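# Place the egg carton in the tray undamaged

## Task

Get the egg carton into the tray without harming it; it must remain there once the robot lets go.

## Robot and tools

Robot: two arms, left_arm and right_arm, each with six joints and a gripper. Joint order is always waist, shoulder, elbow, wrist pitch, wrist yaw, wrist roll, followed by the gripper opening. Stated ranges (rad): waist -2.618 to 3.054, shoulder 0.000 to 3.142, elbow 0.000 to 3.142, wrist pitch -1.571 to 1.571, wrist yaw -1.571 to 1.571, wrist roll -2.094 to 2.094. A joint's real end may differ from these by up to 0.059 rad.

Frames: the scene frame has its origin at table-top height, midway between the nominal bases. +z is up, +x points out over the table, and left_arm sits on the +y side. Calibrated bases: left_arm at (+0.004, +0.349, +0.047) m, right_arm at (+0.001, -0.295, +0.018) m, both with almost no rotation. Each arm reports its end_effector_position (m) and end_effector_quat_wxyz in its own base frame. That point lies between the finger pads, about 1 cm behind the fingertips. Fingers point along gripper +z and open along gripper y. Reported hand poses can be off by a few cm, more at long reach. Fixed cameras and the table use the scene frame.

Row format, used by every moving tool: one flat list of 14 numbers for both arms together. Left_arm's six joint values and its opening come first, then right_arm's seven. Each joint value is scaled in [-1, 1] and is an offset from the Joint targets as they stood when the action or call began, not from the previous row. 1.0 equals 2.224 rad for waist, shoulder and elbow, and 8.485 rad for the three wrist joints. Opening is absolute, not an offset: +1 fully open, -1 closed. To keep an arm still, send 0 for its joints and resend its current opening. A 0 in the opening slot commands half-open.

execute_actions(actions, cameras): actions is a list of up to 15 rows per action. Each row runs for one 1/30 s step, and the last row is held until 15 steps are done. An empty list just returns the state and images. If an action would push a joint more than 0.059 rad beyond its range, that action is rejected for both arms. If the first action is malformed or fails this check, the whole call is rejected. Joint speed is capped: each target may lead the measured angle by at most 0.339 rad (big joints) or 2.2 rad (wrist). Targets that would put the gripper more than 200 mm from where it is get scaled back.

move(target, speed, blend, opening_speed, blocking, cameras): plans joint paths to a target. target is one 14-number row or a list of up to 15 rows, all offsets from the same starting Joint targets, sharing 10 s at most. speed is in rad/s for the joint with the farthest to go, from 0.01 to 12.57, default 0.5; give one value or one per target. blend (rad) rounds corners between listed targets. opening_speed is in opening units per second, at least 0.2. Use a low value, near 0.2, when closing on the carton so it is not crushed. blocking=false returns after about 0.5 s while the motion continues. Paths do not avoid obstacles or the other arm, and grippers travel along curves. Faster motion and targets set deeper past a contact hit harder. The result adds a move: line, with endings such as done, off_target (at rest but more than 0.035 rad off), moving, held or fault, and limits=held if steps were withheld.

wait(seconds 0 to 10, cameras) lets time pass while commands are held. stop(cameras) brakes a running move and needs room to do so. zoom_image(camera, region [x0,y0,x1,y1], at most 504x504 px) enlarges part of a camera's latest image. finished_scene(scene=1) ends the scene permanently.

Cameras (672x504): cam_head_left, cam_head_right, cam_high, cam_low, cam_left_wrist, cam_right_wrist. Calibration is approximate, and wrist images can lag while the arm moves.

Result lines: Joint positions and Joint velocities, one block per arm in joint order, with the finger-pad gap last (0.094 m fully open). Joint targets are the base for your next offsets. Tool commands show the present gripper commands. grip_measured is the measured opening on the command scale; with nothing held it reads slightly wide. "joint sent to its limit" means a joint was clamped at its end. "joint command not followed" means the clearance check changed targets. "within noise" means the velocities are effectively zero. Joint torques include gravity and have offsets; joints 1 to 3 wrap at ±28 N m. Watch for MOTOR HOT (75 °C). At 90 °C the arm folds up and stays idle, and at 100 °C it goes limp. Avoid long holds at full stretch or pushing toward poses the arm cannot reach.

Grip: each pad squeezes at about 50 to 64 N. The fingers go where you command, and pressing at the force limit starts about 0.05 below the reading at first contact, more for soft items. A crushable carton needs a command just under the touch reading, reached slowly. To release, command an opening well above grip_measured. To end a push, command targets back past the measured positions.

Avoid: drops, releasing a moving object, fast impacts, hard pushes, arm-to-arm contact or one gripper closing on the other's fingers (this can fail the task), and anything leaving the table. Thinking time lets the scene run, and an occasional nudge may shift loose objects. Verify the carton is resting in the tray before calling finished_scene.

Each tool is called after ">>>" as name(argument=value, ...) on one line, values as JSON.

## Session

>>> execute_actions(actions=[])

Scene clock: 0.00 s.
left_arm: end_effector_position=(+0.3884, -0.0103, +0.0738) grip_measured=+1.000 end_effector_quat_wxyz=(+0.552, -0.015, +0.828, +0.092) | right_arm: end_effector_position=(+0.3857, +0.0177, +0.0708) grip_measured=+1.000 end_effector_quat_wxyz=(+0.538, +0.000, +0.843, +0.020)
Joint positions: left_arm=[-0.169 1.599 0.374 0.821 -0.326 0.011 0.094] | right_arm=[0.052 1.546 0.37 0.741 0.013 0.042 0.094]
Joint velocities: within noise
Joint torques (N m): no reading
Heat: left arm: 46 °C; right arm: 42 °C.
Joint targets: left_arm=[-0.169 1.591 0.383 0.828 -0.326 0.011] | right_arm=[0.052 1.536 0.382 0.750 0.013 0.043]
Tool commands: left_gripper/opening=+1.0 right_gripper/opening=+1.0

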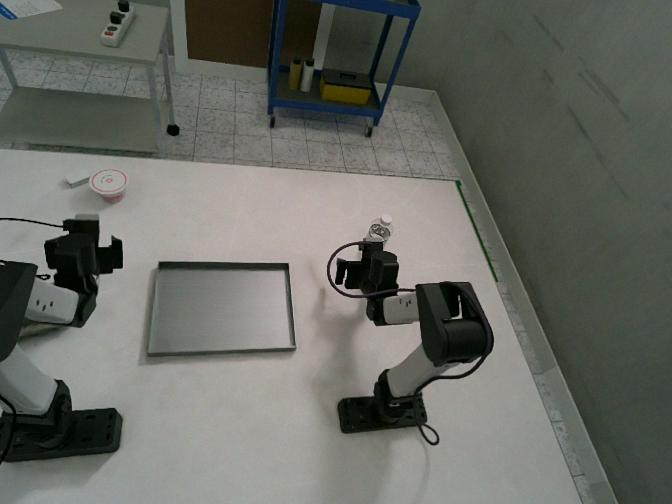

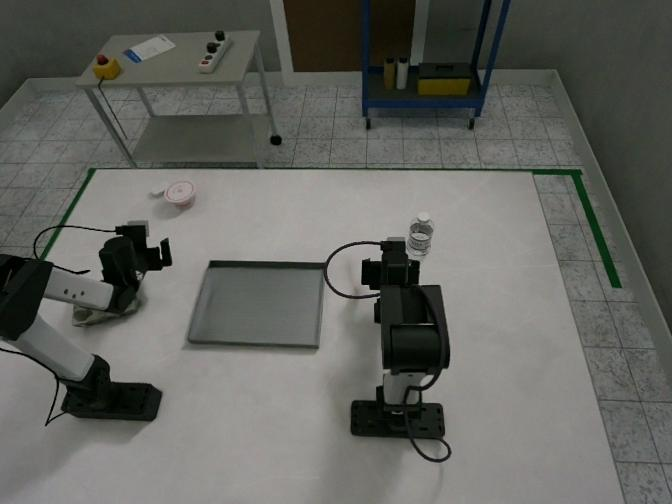

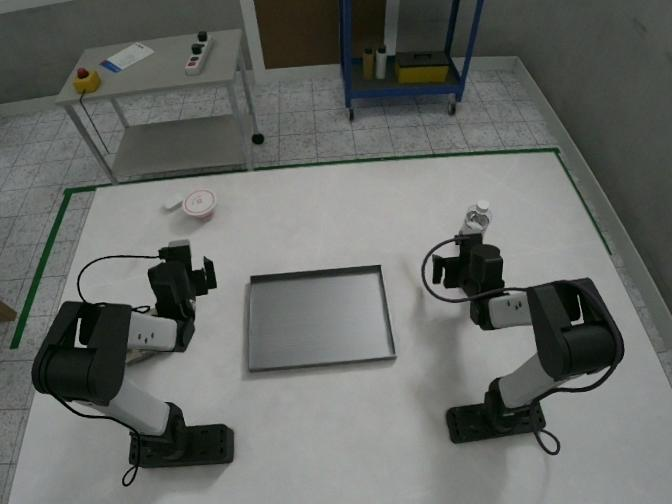

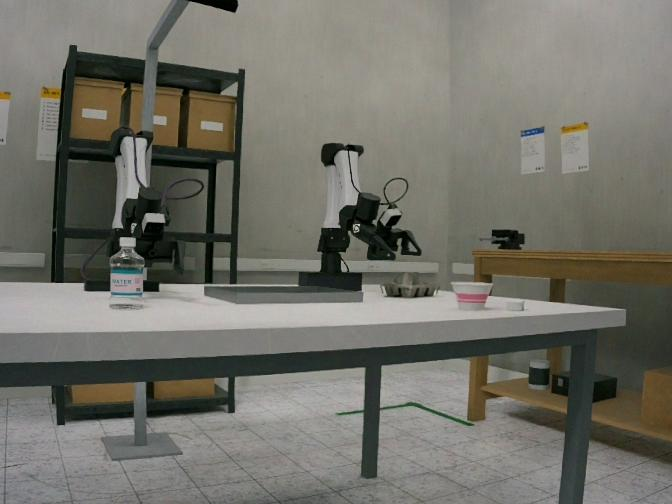

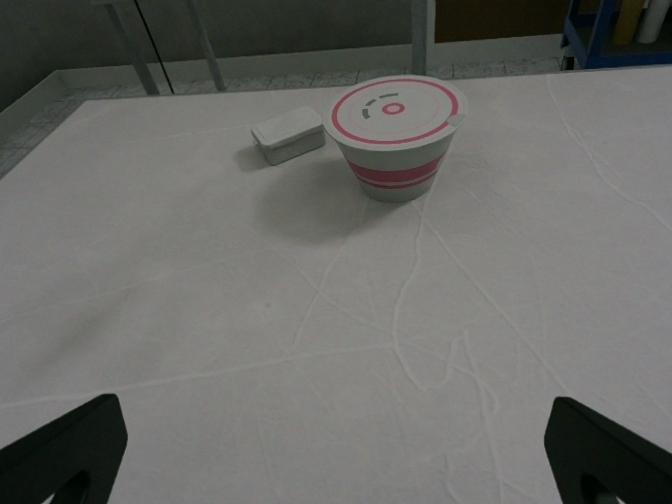

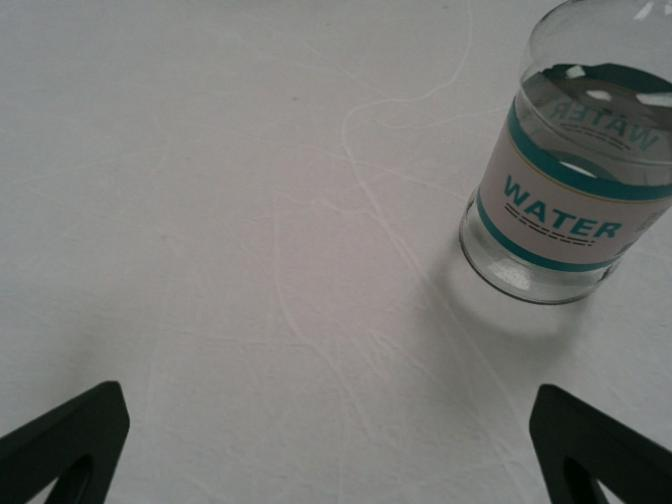

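>>> zoom_image(camera="cam_head_right", region=[20, 200, 220, 350])

>>> zoom_image(camera="cam_low", region=[300, 180, 560, 340])

Scaled by 2.520 from the camera's 672x504 image, which has a finer 960x720 frame.

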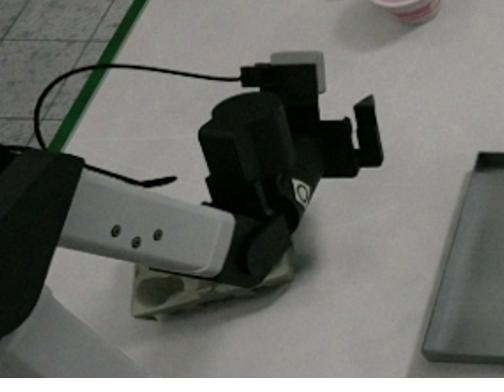

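Scaled by 1.938 from the camera's 672x504 image, which has a finer 960x720 frame.

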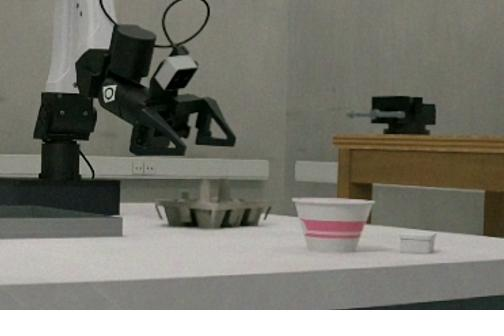

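>>> move(target=[[0,-0.1556,0.1605,-0.12,0.02,0,1,0,0,0,0,0,0,1],[0.2289,-0.3107,0.3224,-0.239,0.0384,-0.0013,1,0,0,0,0,0,0,1]], speed=1.0, blend=0.1)

Scene clock: 43.77 s.
left_arm: end_effector_position=(+0.2031, +0.0729, +0.2108) grip_measured=+1.000 end_effector_quat_wxyz=(+0.266, -0.157, +0.950, +0.052) | right_arm: end_effector_position=(+0.3857, +0.0177, +0.0708) grip_measured=+1.000 end_effector_quat_wxyz=(+0.538, +0.000, +0.843, +0.020)
Joint positions: left_arm=[0.335 0.901 1.069 -1.19 -0.012 0.011 0.094] | right_arm=[0.052 1.546 0.37 0.741 0.013 0.042 0.094]
Joint velocities: within noise
Joint torques (N m): left_arm=[0.55 -0.76 8.01 1.56 0.11 -0.16] | right_arm=[-0.03 -4.88 6.86 1.58 -0.12 0.02]
Heat: left arm: 50 °C; right arm: 44 °C.
Joint targets: left_arm=[0.341 0.900 1.100 -1.200 0.000 0.000] | right_arm=[0.052 1.536 0.382 0.750 0.013 0.043]
move: done
camera_calibration:
cam_left_wrist: T_world_to_cam=[[0.327925, -0.944624, -0.0122805, 0.00371589], [-0.938264, -0.324147, -0.120785, 0.279447], [0.110116, 0.0511309, -0.992603, 0.274014], [0, 0, 0, 1]] pos_world=[0.230803, 0.0800813, 0.305785]

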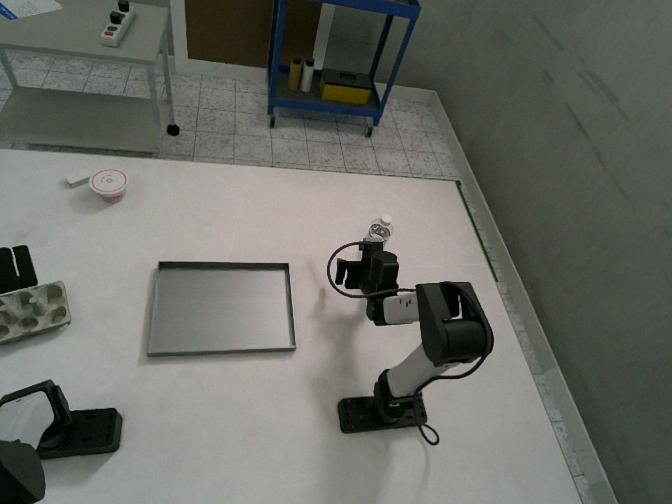

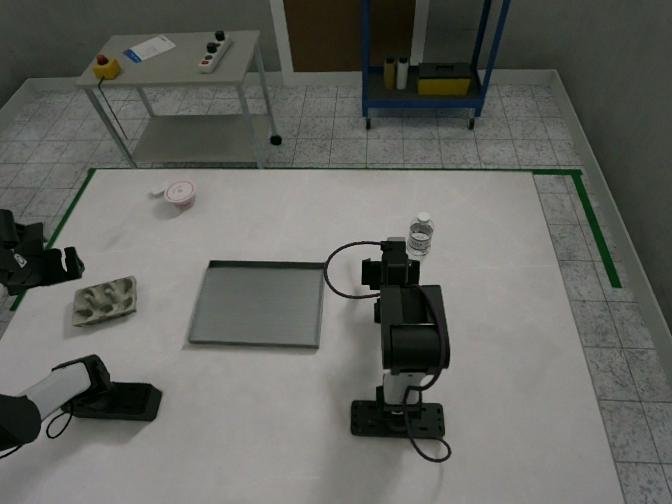

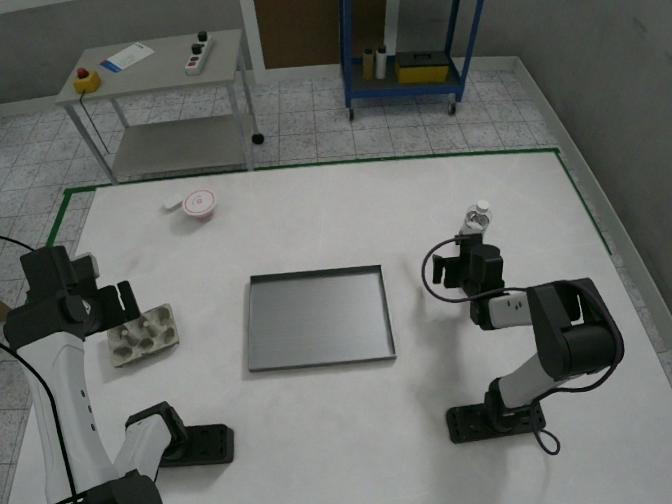

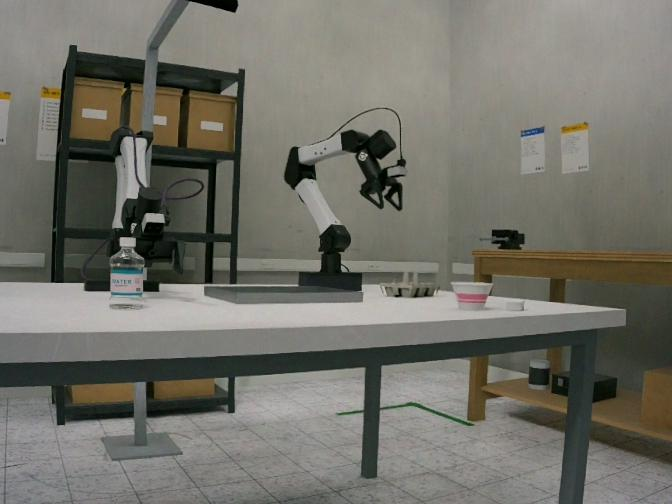

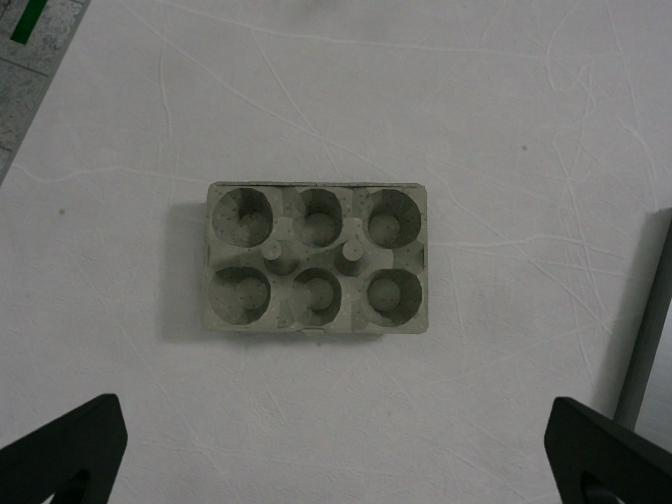

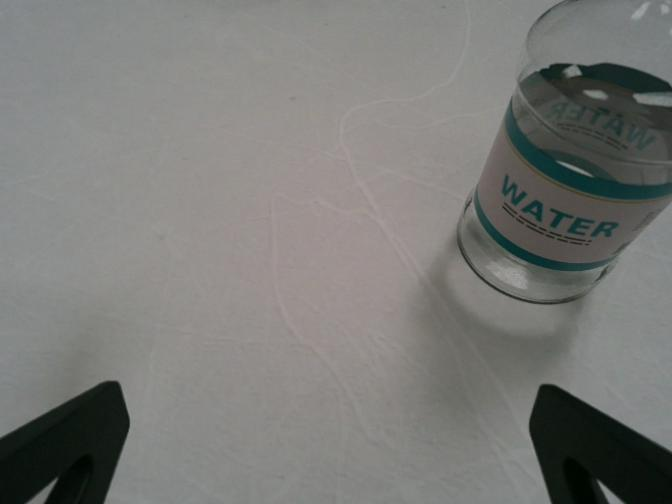

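>>> zoom_image(camera="cam_head_right", region=[50, 250, 170, 340])

>>> zoom_image(camera="cam_low", region=[350, 250, 470, 340])

>>> zoom_image(camera="cam_high", region=[80, 280, 220, 385])

>>> zoom_image(camera="cam_left_wrist", region=[180, 150, 460, 360])

Scaled by 4.200 from the camera's 672x504 image, which has a finer 960x720 frame.

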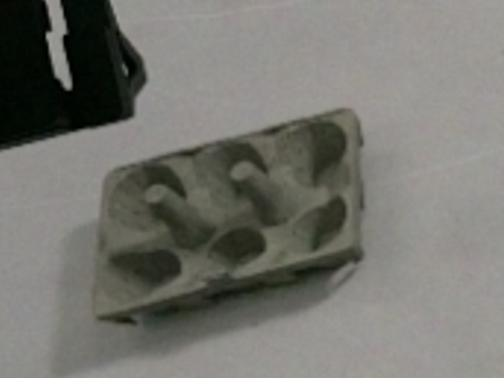

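Scaled by 4.200 from the camera's 672x504 image, which has a finer 960x720 frame.

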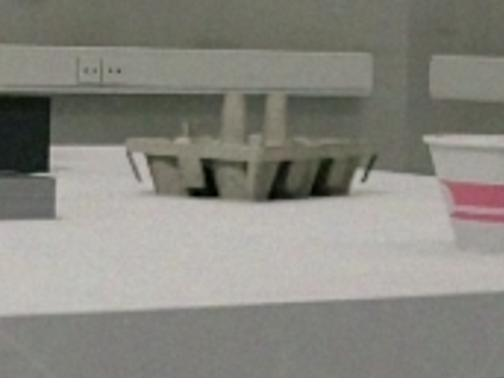

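Scaled by 3.600 from the camera's 672x504 image, which has a finer 960x720 frame.

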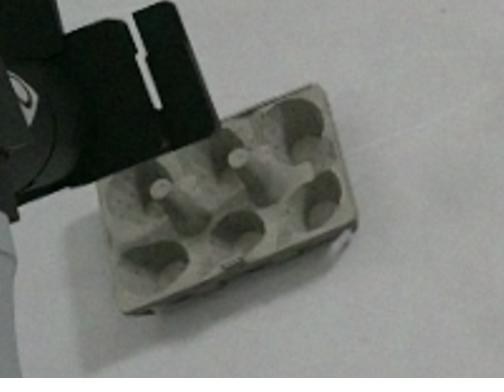

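Scaled by 1.800 from the camera's 672x504 image, which has a finer 960x720 frame.

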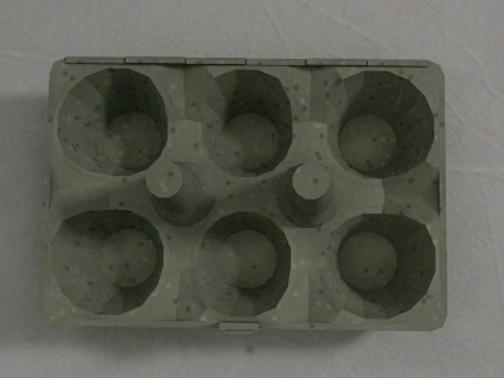

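>>> zoom_image(camera="cam_low", region=[330, 110, 450, 220])

>>> zoom_image(camera="cam_left_wrist", region=[0, 360, 200, 504])

>>> zoom_image(camera="cam_high", region=[10, 220, 180, 380])

Scaled by 4.200 from the camera's 672x504 image, which has a finer 960x720 frame.

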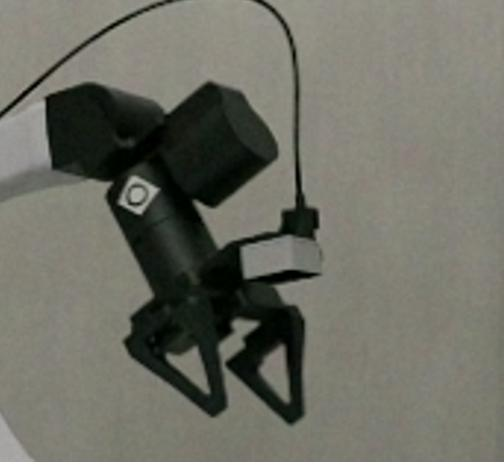

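Scaled by 2.520 from the camera's 672x504 image, which has a finer 960x720 frame.

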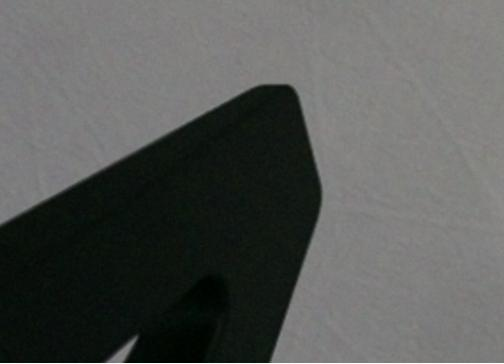

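Scaled by 2.965 from the camera's 672x504 image, which has a finer 960x720 frame.

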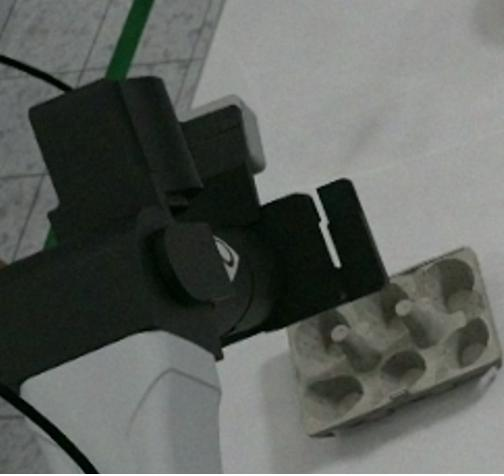

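>>> zoom_image(camera="cam_head_left", region=[310, 200, 430, 340])

>>> zoom_image(camera="cam_high", region=[410, 180, 550, 340])

>>> zoom_image(camera="cam_low", region=[80, 160, 220, 300])

Scaled by 3.600 from the camera's 672x504 image, which has a finer 960x720 frame.

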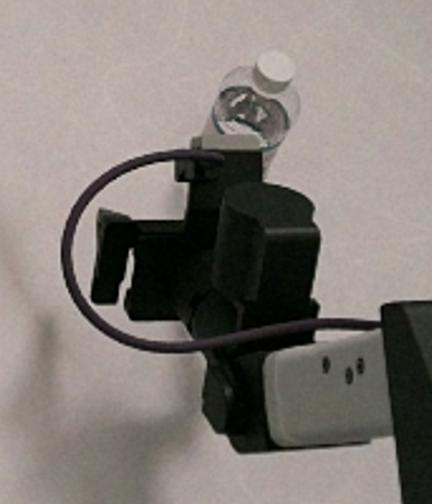

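Scaled by 3.150 from the camera's 672x504 image, which has a finer 960x720 frame.

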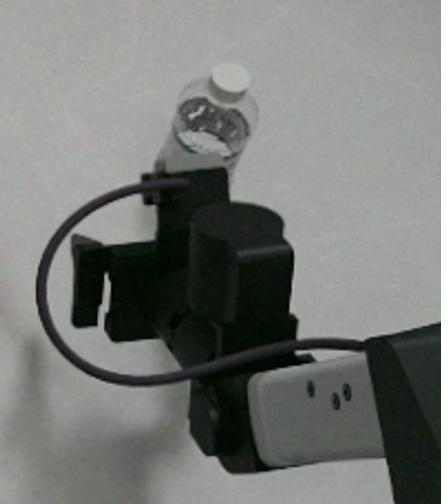

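Scaled by 3.600 from the camera's 672x504 image, which has a finer 960x720 frame.

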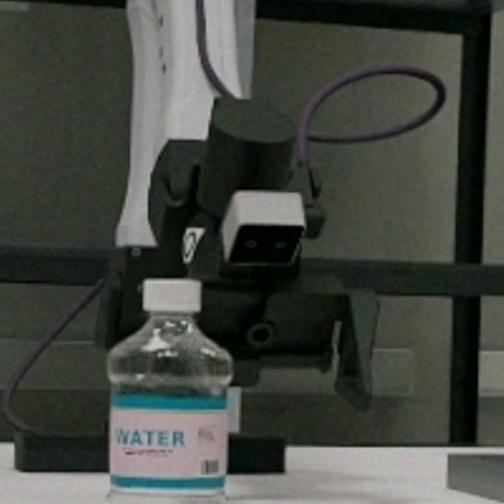

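>>> move(target=[0.0259,0.3132,0.0719,-0.0019,0.0012,0.009,1,0,0,0,0,0,0,1], speed=0.8)

>>> zoom_image(camera="cam_left_wrist", region=[84, 0, 588, 504])

Scene clock: 127.20 s.
left_arm: end_effector_position=(+0.2549, +0.1061, +0.0994) grip_measured=+1.000 end_effector_quat_wxyz=(-0.001, -0.164, +0.986, +0.001) | right_arm: end_effector_position=(+0.3857, +0.0177, +0.0708) grip_measured=+1.000 end_effector_quat_wxyz=(+0.538, +0.000, +0.843, +0.020)
Joint positions: left_arm=[0.393 1.594 1.227 -1.204 -0.002 0.063 0.094] | right_arm=[0.052 1.546 0.37 0.741 0.013 0.042 0.094]
Joint velocities: within noise
Joint torques (N m): left_arm=[0.38 -6.05 7.9 0.35 0.13 0.07] | right_arm=[-0.05 -4.92 6.98 1.56 -0.13 0.01]
Heat: left arm: 50 °C; right arm: 43 °C.
Joint targets: left_arm=[0.398 1.597 1.260 -1.216 0.010 0.077] | right_arm=[0.052 1.536 0.382 0.750 0.013 0.043]
move: done
camera_calibration:
cam_left_wrist: T_world_to_cam=[[0.327854, -0.944728, 0.000127705, 0.0155129], [-0.859105, -0.298084, 0.416035, 0.248935], [-0.393002, -0.136509, -0.909349, 0.295966], [0, 0, 0, 1]] pos_world=[0.32509, 0.129261, 0.165569]

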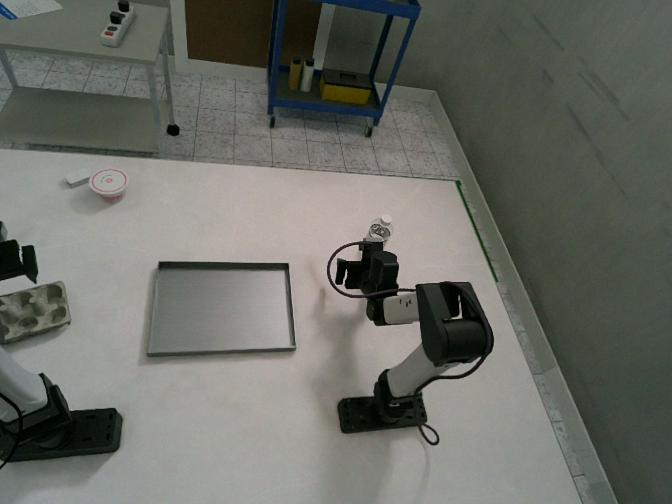

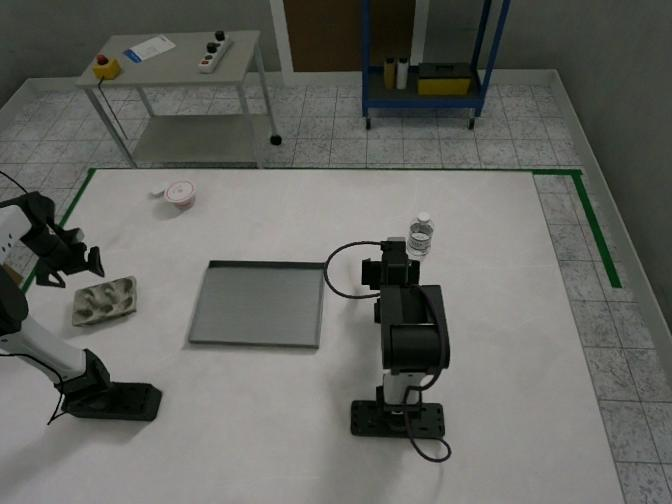

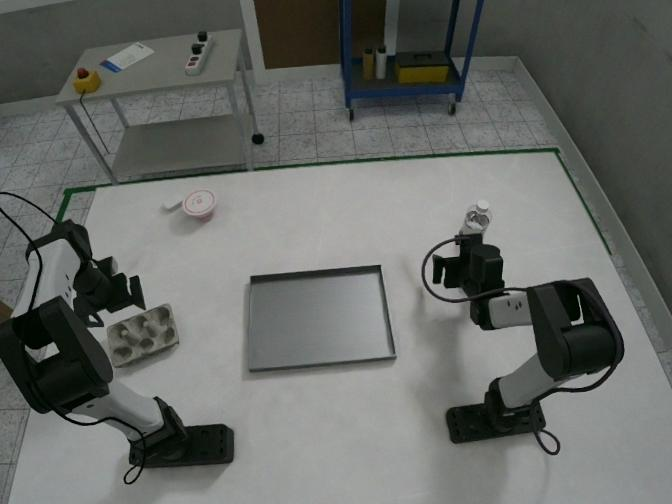

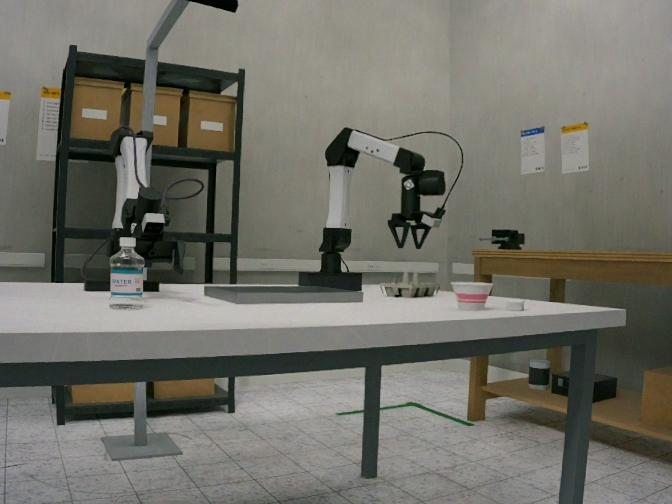

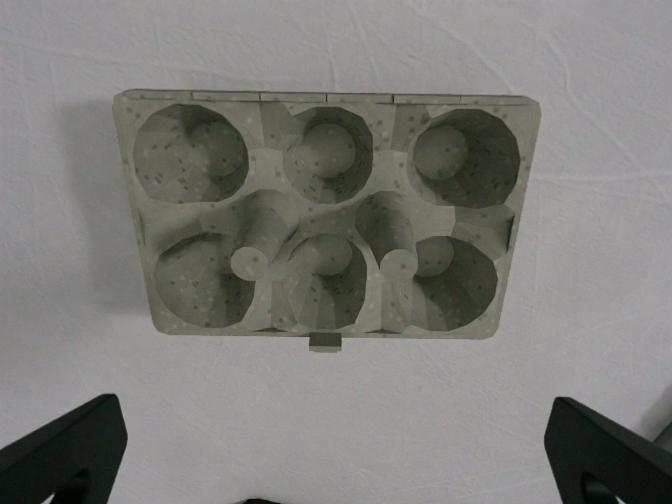

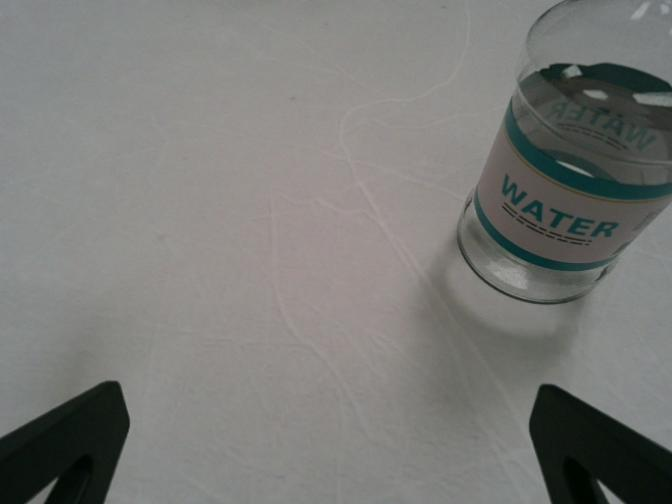

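Scaled by 1.000.

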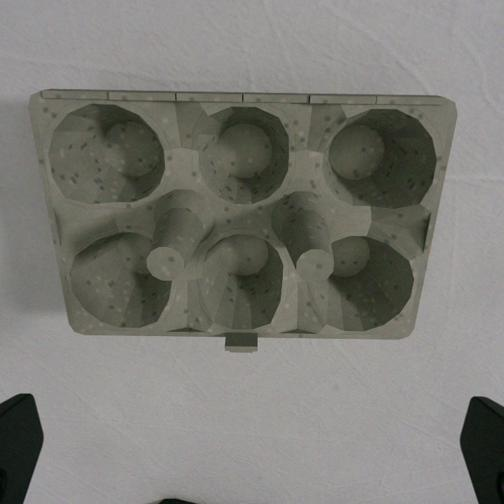

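>>> move(target=[0.0049,0.0513,-0.1129,0.0430,0.0005,0.0013,1,0,0,0,0,0,0,1], speed=0.25, cameras=["cam_left_wrist","cam_low","cam_high"])

>>> zoom_image(camera="cam_low", region=[350, 170, 480, 310])

Scene clock: 149.07 s.
left_arm: end_effector_position=(+0.2640, +0.1122, +0.0212) grip_measured=+1.000 end_effector_quat_wxyz=(+0.009, -0.164, +0.986, +0.001) | right_arm: end_effector_position=(+0.3857, +0.0177, +0.0708) grip_measured=+1.000 end_effector_quat_wxyz=(+0.538, +0.000, +0.843, +0.020)
Joint positions: left_arm=[0.404 1.702 1.019 -0.869 0.003 0.074 0.094] | right_arm=[0.052 1.546 0.37 0.741 0.013 0.042 0.094]
Joint velocities: within noise
Joint torques (N m): left_arm=[0.46 -6.01 4.21 0.71 0.13 0.06] | right_arm=[-0.16 -4.98 6.89 1.54 -0.13 -0.02]
Heat: left arm: 50 °C; right arm: 43 °C.
Joint targets: left_arm=[0.409 1.711 1.009 -0.851 0.015 0.088] | right_arm=[0.052 1.536 0.382 0.750 0.013 0.043]
move: done
camera_calibration:
cam_left_wrist: T_world_to_cam=[[0.326664, -0.945134, 0.00343297, 0.0186094], [-0.867488, -0.298381, 0.398036, 0.293693], [-0.375173, -0.133002, -0.917363, 0.224288], [0, 0, 0, 1]] pos_world=[0.332843, 0.135051, 0.0887899]
Images, in order (width x height): cam_high 672x504, cam_low 672x504, cam_left_wrist 672x504.

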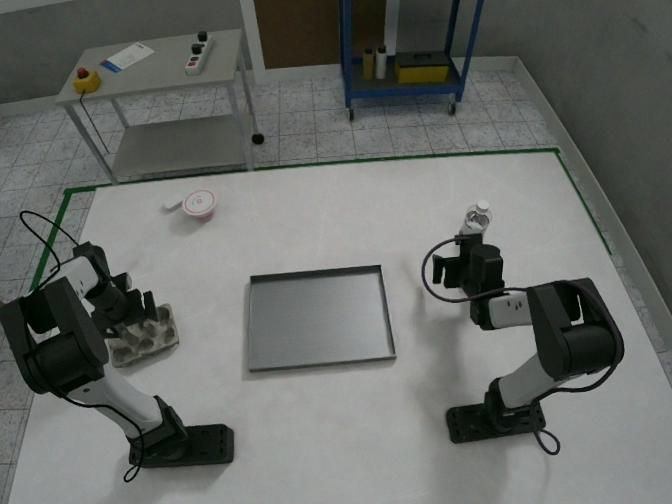

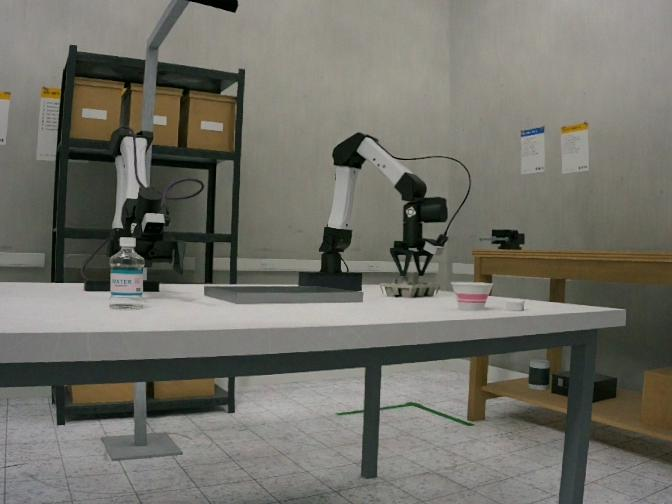

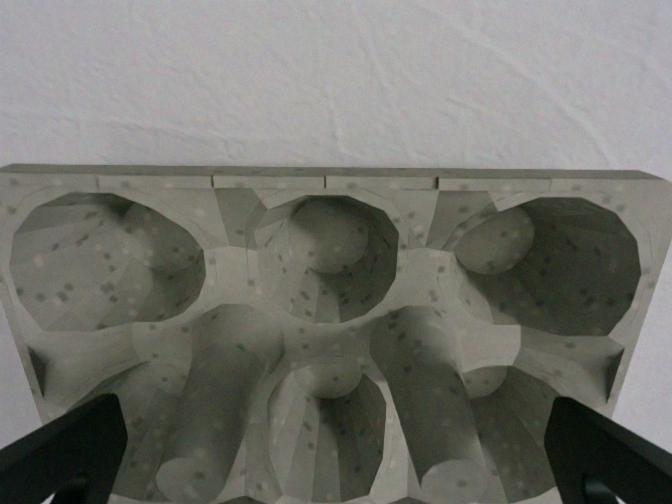

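Scaled by 3.600 from the camera's 672x504 image, which has a finer 960x720 frame.

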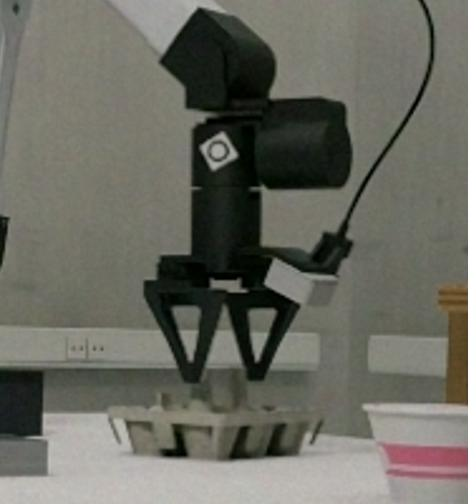

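>>> move(target=[0.0018,0.0018,-0.0207,0.0036,0,0.0013,1,0,0,0,0,0,0,1], speed=0.15, cameras=["cam_left_wrist","cam_low"])

>>> zoom_image(camera="cam_low", region=[350, 220, 470, 310])

Scene clock: 161.40 s.
left_arm: end_effector_position=(+0.2557, +0.1098, +0.0110) grip_measured=+1.000 end_effector_quat_wxyz=(+0.002, -0.161, +0.987, -0.001) | right_arm: end_effector_position=(+0.3857, +0.0177, +0.0708) grip_measured=+1.000 end_effector_quat_wxyz=(+0.538, +0.000, +0.843, +0.020)
Joint positions: left_arm=[0.407 1.702 0.974 -0.839 0.003 0.085 0.094] | right_arm=[0.052 1.546 0.37 0.741 0.013 0.042 0.094]
Joint velocities: within noise
Joint torques (N m): left_arm=[0.47 -5.52 4.05 0.7 0.12 0.04] | right_arm=[0.01 -5.03 6.9 1.56 -0.12 0.03]
Heat: left arm: 47 °C; right arm: 43 °C.
Joint targets: left_arm=[0.413 1.715 0.963 -0.820 0.014 0.099] | right_arm=[0.052 1.536 0.382 0.750 0.013 0.043]
move: done
camera_calibration:
cam_left_wrist: T_world_to_cam=[[0.320226, -0.947331, 0.00432687, 0.0209834], [-0.864242, -0.290262, 0.410894, 0.28797], [-0.387997, -0.135318, -0.911673, 0.214983], [0, 0, 0, 1]] pos_world=[0.325569, 0.132556, 0.0775783]
Images, in order (width x height): cam_low 672x504, cam_left_wrist 672x504.

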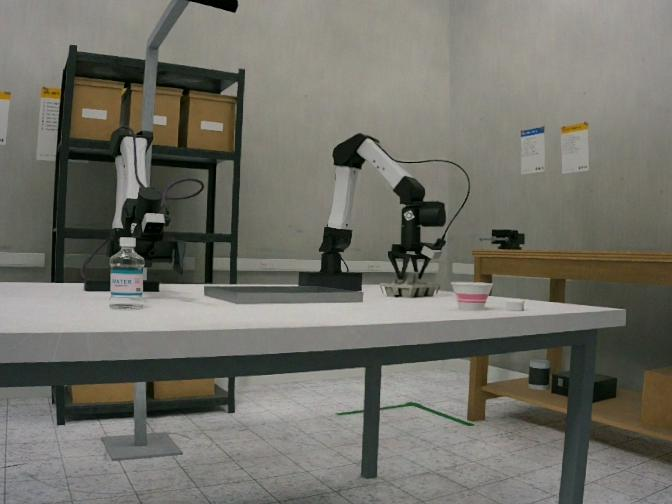

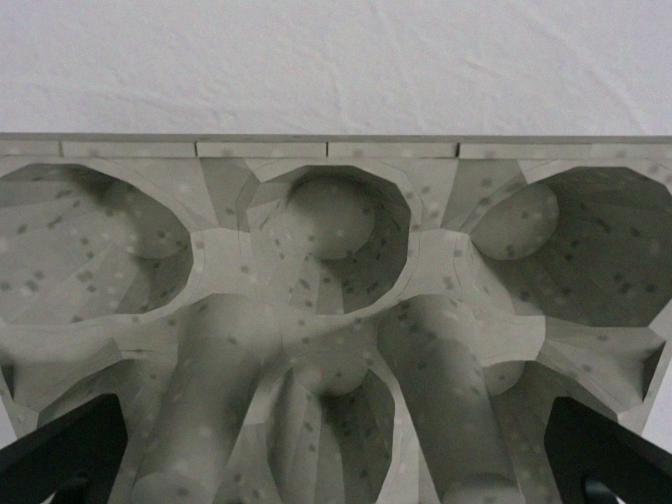

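Scaled by 4.200 from the camera's 672x504 image, which has a finer 960x720 frame.

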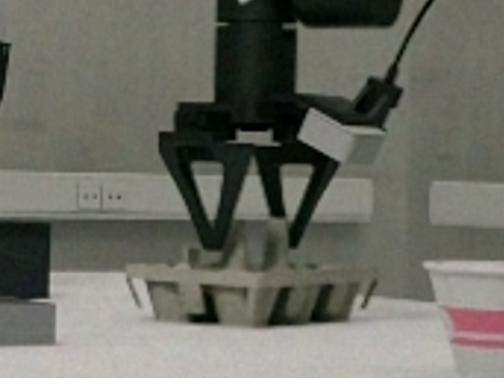

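>>> move(target=[0,0,0,0,0,0,0.62,0,0,0,0,0,0,1], opening_speed=0.25, cameras=["cam_left_wrist"])

Scene clock: 168.17 s.
left_arm: end_effector_position=(+0.2559, +0.1099, +0.0110) grip_measured=+0.623 end_effector_quat_wxyz=(+0.003, -0.160, +0.987, -0.001) | right_arm: end_effector_position=(+0.3857, +0.0177, +0.0708) grip_measured=+1.000 end_effector_quat_wxyz=(+0.538, +0.000, +0.843, +0.020)
Joint positions: left_arm=[0.407 1.702 0.974 -0.838 0.003 0.085 0.076] | right_arm=[0.052 1.546 0.37 0.741 0.013 0.042 0.094]
Joint velocities: within noise
Joint torques (N m): left_arm=[0.43 -5.5 4.1 0.71 0.13 0.06] | right_arm=[-0.02 -4.96 6.94 1.54 -0.15 0.01]
Heat: left arm: 47 °C; right arm: 43 °C.
Joint targets: left_arm=[0.413 1.715 0.963 -0.821 0.014 0.099] | right_arm=[0.052 1.536 0.382 0.750 0.013 0.043]
move: done
camera_calibration:
cam_left_wrist: T_world_to_cam=[[0.319876, -0.94745, 0.00428722, 0.0211465], [-0.864638, -0.290061, 0.410203, 0.288326], [-0.387403, -0.134921, -0.911984, 0.214852], [0, 0, 0, 1]] pos_world=[0.325767, 0.132655, 0.077579]
Images, in order (width x height): cam_left_wrist 672x504.

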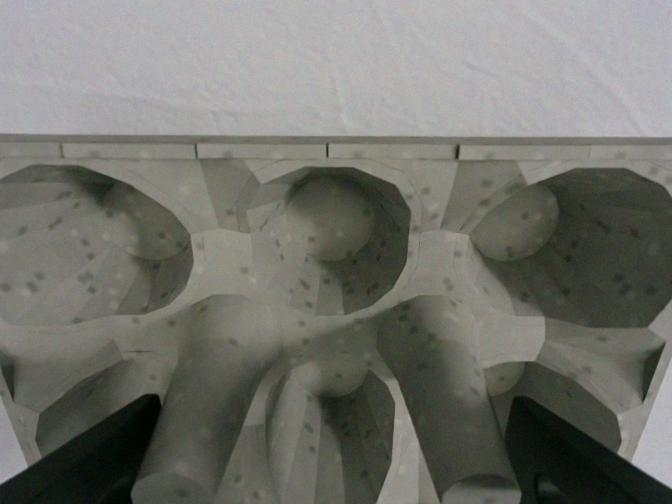

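>>> move(target=[0,0,0,0,0,0,0.56,0,0,0,0,0,0,1], opening_speed=0.2, cameras=["cam_left_wrist"])

Scene clock: 171.63 s.
left_arm: end_effector_position=(+0.2559, +0.1099, +0.0110) grip_measured=+0.563 end_effector_quat_wxyz=(+0.003, -0.160, +0.987, -0.001) | right_arm: end_effector_position=(+0.3857, +0.0177, +0.0708) grip_measured=+1.000 end_effector_quat_wxyz=(+0.538, +0.000, +0.843, +0.020)
Joint positions: left_arm=[0.407 1.702 0.974 -0.838 0.003 0.085 0.073] | right_arm=[0.052 1.546 0.37 0.741 0.013 0.042 0.094]
Joint velocities: within noise
Joint torques (N m): left_arm=[0.58 -5.5 4.04 0.7 0.11 0.05] | right_arm=[-0.12 -4.96 6.83 1.56 -0.13 0.02]
Heat: left arm: 46 °C; right arm: 43 °C.
Joint targets: left_arm=[0.413 1.715 0.963 -0.821 0.014 0.099] | right_arm=[0.052 1.536 0.382 0.750 0.013 0.043]
move: done
camera_calibration:
cam_left_wrist: T_world_to_cam=[[0.319876, -0.94745, 0.00428722, 0.0211465], [-0.864638, -0.290061, 0.410203, 0.288326], [-0.387403, -0.134921, -0.911984, 0.214852], [0, 0, 0, 1]] pos_world=[0.325767, 0.132655, 0.077579]
Images, in order (width x height): cam_left_wrist 672x504.

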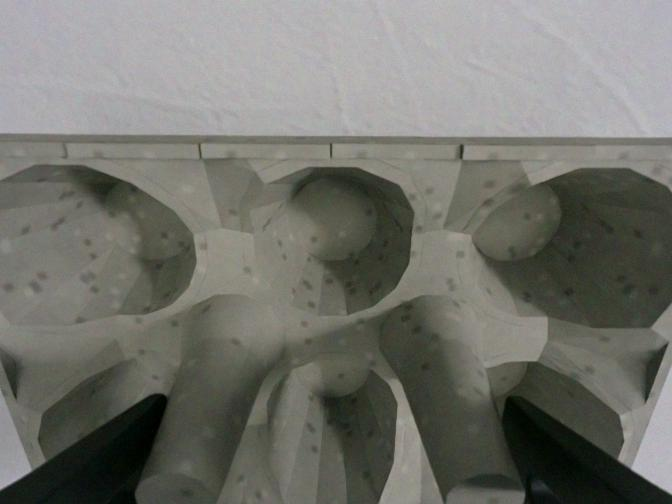

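>>> move(target=[0,0,0,0,0,0,0.53,0,0,0,0,0,0,1], opening_speed=0.2, cameras=["cam_left_wrist"])

Scene clock: 174.37 s.
left_arm: end_effector_position=(+0.2559, +0.1099, +0.0110) grip_measured=+0.533 end_effector_quat_wxyz=(+0.003, -0.160, +0.987, -0.001) | right_arm: end_effector_position=(+0.3857, +0.0177, +0.0708) grip_measured=+1.000 end_effector_quat_wxyz=(+0.538, +0.000, +0.843, +0.020)
Joint positions: left_arm=[0.407 1.702 0.974 -0.838 0.003 0.085 0.072] | right_arm=[0.052 1.546 0.37 0.741 0.013 0.042 0.094]
Joint velocities: within noise
Joint torques (N m): left_arm=[0.47 -5.44 4.04 0.7 0.12 0.05] | right_arm=[0.03 -5.04 6.94 1.55 -0.17 0.01]
Heat: left arm: 46 °C; right arm: 43 °C.
Joint targets: left_arm=[0.413 1.715 0.963 -0.821 0.014 0.099] | right_arm=[0.052 1.536 0.382 0.750 0.013 0.043]
move: done
camera_calibration:
cam_left_wrist: T_world_to_cam=[[0.319876, -0.94745, 0.00428722, 0.0211465], [-0.864638, -0.290061, 0.410203, 0.288326], [-0.387403, -0.134921, -0.911984, 0.214852], [0, 0, 0, 1]] pos_world=[0.325767, 0.132655, 0.077579]
Images, in order (width x height): cam_left_wrist 672x504.

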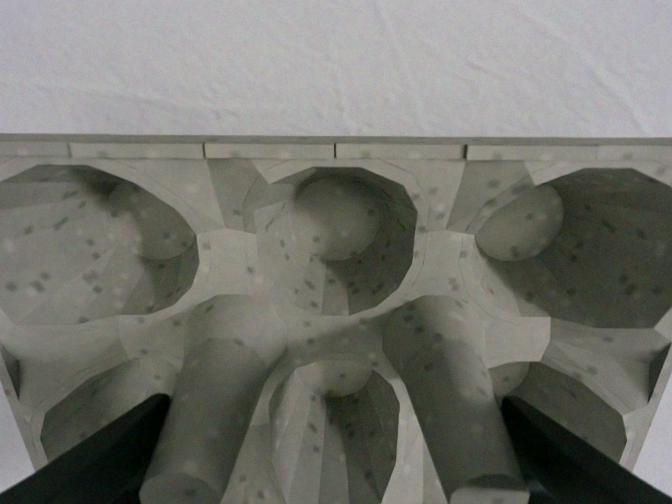

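>>> move(target=[0,0,0,0,0,0,0.505,0,0,0,0,0,0,1], opening_speed=0.2, cameras=["cam_left_wrist"])

Scene clock: 179.97 s.
left_arm: end_effector_position=(+0.2559, +0.1099, +0.0110) grip_measured=+0.508 end_effector_quat_wxyz=(+0.003, -0.160, +0.987, -0.001) | right_arm: end_effector_position=(+0.3857, +0.0177, +0.0708) grip_measured=+1.000 end_effector_quat_wxyz=(+0.538, +0.000, +0.843, +0.020)
Joint positions: left_arm=[0.407 1.702 0.974 -0.838 0.003 0.085 0.071] | right_arm=[0.052 1.546 0.37 0.741 0.013 0.042 0.094]
Joint velocities: within noise
Joint torques (N m): left_arm=[0.53 -5.53 4.11 0.7 0.13 0.05] | right_arm=[-0.08 -4.92 6.93 1.53 -0.14 0.02]
Heat: left arm: 45 °C; right arm: 43 °C.
Joint targets: left_arm=[0.413 1.715 0.963 -0.821 0.014 0.099] | right_arm=[0.052 1.536 0.382 0.750 0.013 0.043]
move: done
camera_calibration:
cam_left_wrist: T_world_to_cam=[[0.319876, -0.94745, 0.00428722, 0.0211465], [-0.864638, -0.290061, 0.410203, 0.288326], [-0.387403, -0.134921, -0.911984, 0.214852], [0, 0, 0, 1]] pos_world=[0.325767, 0.132655, 0.077579]
Images, in order (width x height): cam_left_wrist 672x504.

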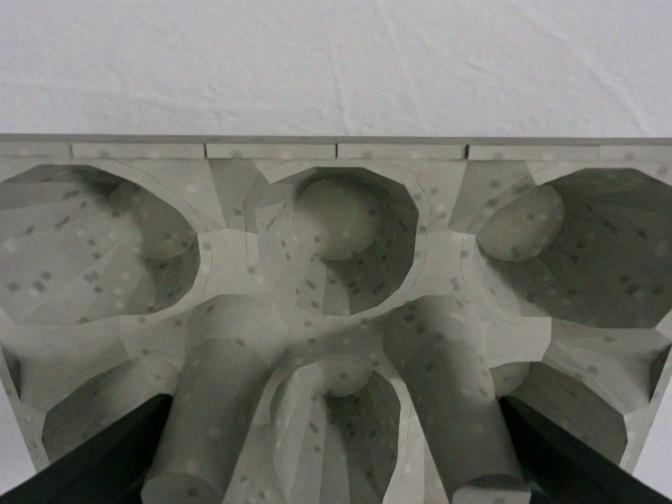

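>>> move(target=[0,0,0,0,0,0,0.485,0,0,0,0,0,0,1], opening_speed=0.2, cameras=["cam_left_wrist"])

Scene clock: 182.73 s.
left_arm: end_effector_position=(+0.2559, +0.1099, +0.0110) grip_measured=+0.489 end_effector_quat_wxyz=(+0.003, -0.160, +0.987, -0.001) | right_arm: end_effector_position=(+0.3857, +0.0177, +0.0708) grip_measured=+1.000 end_effector_quat_wxyz=(+0.538, +0.000, +0.843, +0.020)
Joint positions: left_arm=[0.407 1.702 0.974 -0.838 0.003 0.085 0.07] | right_arm=[0.052 1.546 0.37 0.741 0.013 0.042 0.094]
Joint velocities: within noise
Joint torques (N m): left_arm=[0.47 -5.55 4.05 0.68 0.17 0.05] | right_arm=[-0.05 -4.92 6.86 1.56 -0.13 0.03]
Heat: left arm: 45 °C; right arm: 43 °C.
Joint targets: left_arm=[0.413 1.715 0.963 -0.821 0.014 0.099] | right_arm=[0.052 1.536 0.382 0.750 0.013 0.043]
move: done
camera_calibration:
cam_left_wrist: T_world_to_cam=[[0.319876, -0.94745, 0.00428722, 0.0211465], [-0.864638, -0.290061, 0.410203, 0.288326], [-0.387403, -0.134921, -0.911984, 0.214852], [0, 0, 0, 1]] pos_world=[0.325767, 0.132655, 0.077579]
Images, in order (width x height): cam_left_wrist 672x504.

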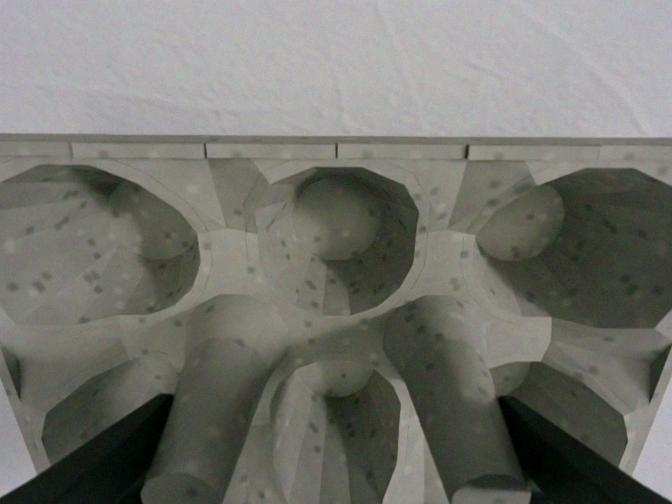

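>>> move(target=[[0,0,0.0135,-0.0028,0,0,0.485,0,0,0,0,0,0,1],[0,-0.0346,0.0814,-0.0283,0,0,0.485,0,0,0,0,0,0,1]], speed=[0.1, 0.12], cameras=["cam_left_wrist","cam_low"])

>>> zoom_image(camera="cam_low", region=[350, 200, 470, 310])

Scene clock: 196.37 s.
left_arm: end_effector_position=(+0.2549, +0.1095, +0.0519) grip_measured=+0.489 end_effector_quat_wxyz=(-0.015, -0.160, +0.987, -0.005) | right_arm: end_effector_position=(+0.3857, +0.0177, +0.0708) grip_measured=+1.000 end_effector_quat_wxyz=(+0.538, +0.000, +0.843, +0.020)
Joint positions: left_arm=[0.407 1.668 1.111 -1.046 0.003 0.085 0.07] | right_arm=[0.052 1.546 0.37 0.741 0.013 0.042 0.094]
Joint velocities: within noise
Joint torques (N m): left_arm=[0.53 -9.5 7.53 0.27 0.14 0.05] | right_arm=[-0.12 -4.9 6.89 1.56 -0.15 0.02]
Heat: left arm: 45 °C; right arm: 43 °C.
Joint targets: left_arm=[0.413 1.638 1.144 -1.061 0.014 0.099] | right_arm=[0.052 1.536 0.382 0.750 0.013 0.043]
move: done
camera_calibration:
cam_left_wrist: T_world_to_cam=[[0.320038, -0.947376, 0.00737922, 0.0206921], [-0.85001, -0.283689, 0.44385, 0.264364], [-0.4184, -0.148321, -0.896071, 0.260178], [0, 0, 0, 1]] pos_world=[0.326948, 0.13319, 0.115647]
Images, in order (width x height): cam_low 672x504, cam_left_wrist 672x504.

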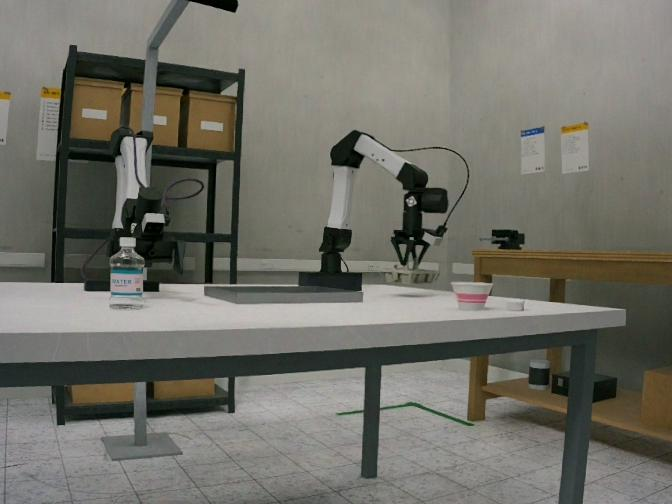

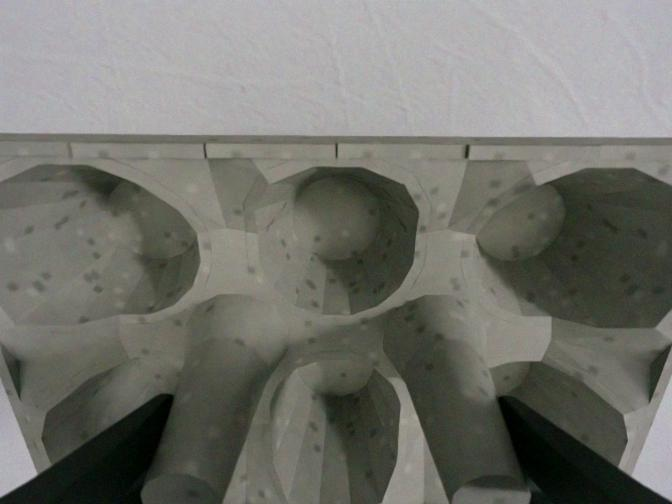

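Scaled by 4.200 from the camera's 672x504 image, which has a finer 960x720 frame.

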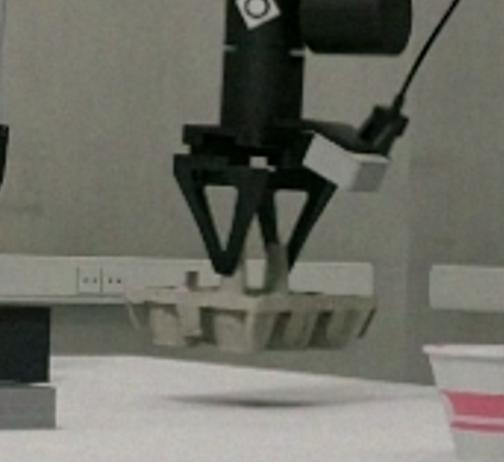

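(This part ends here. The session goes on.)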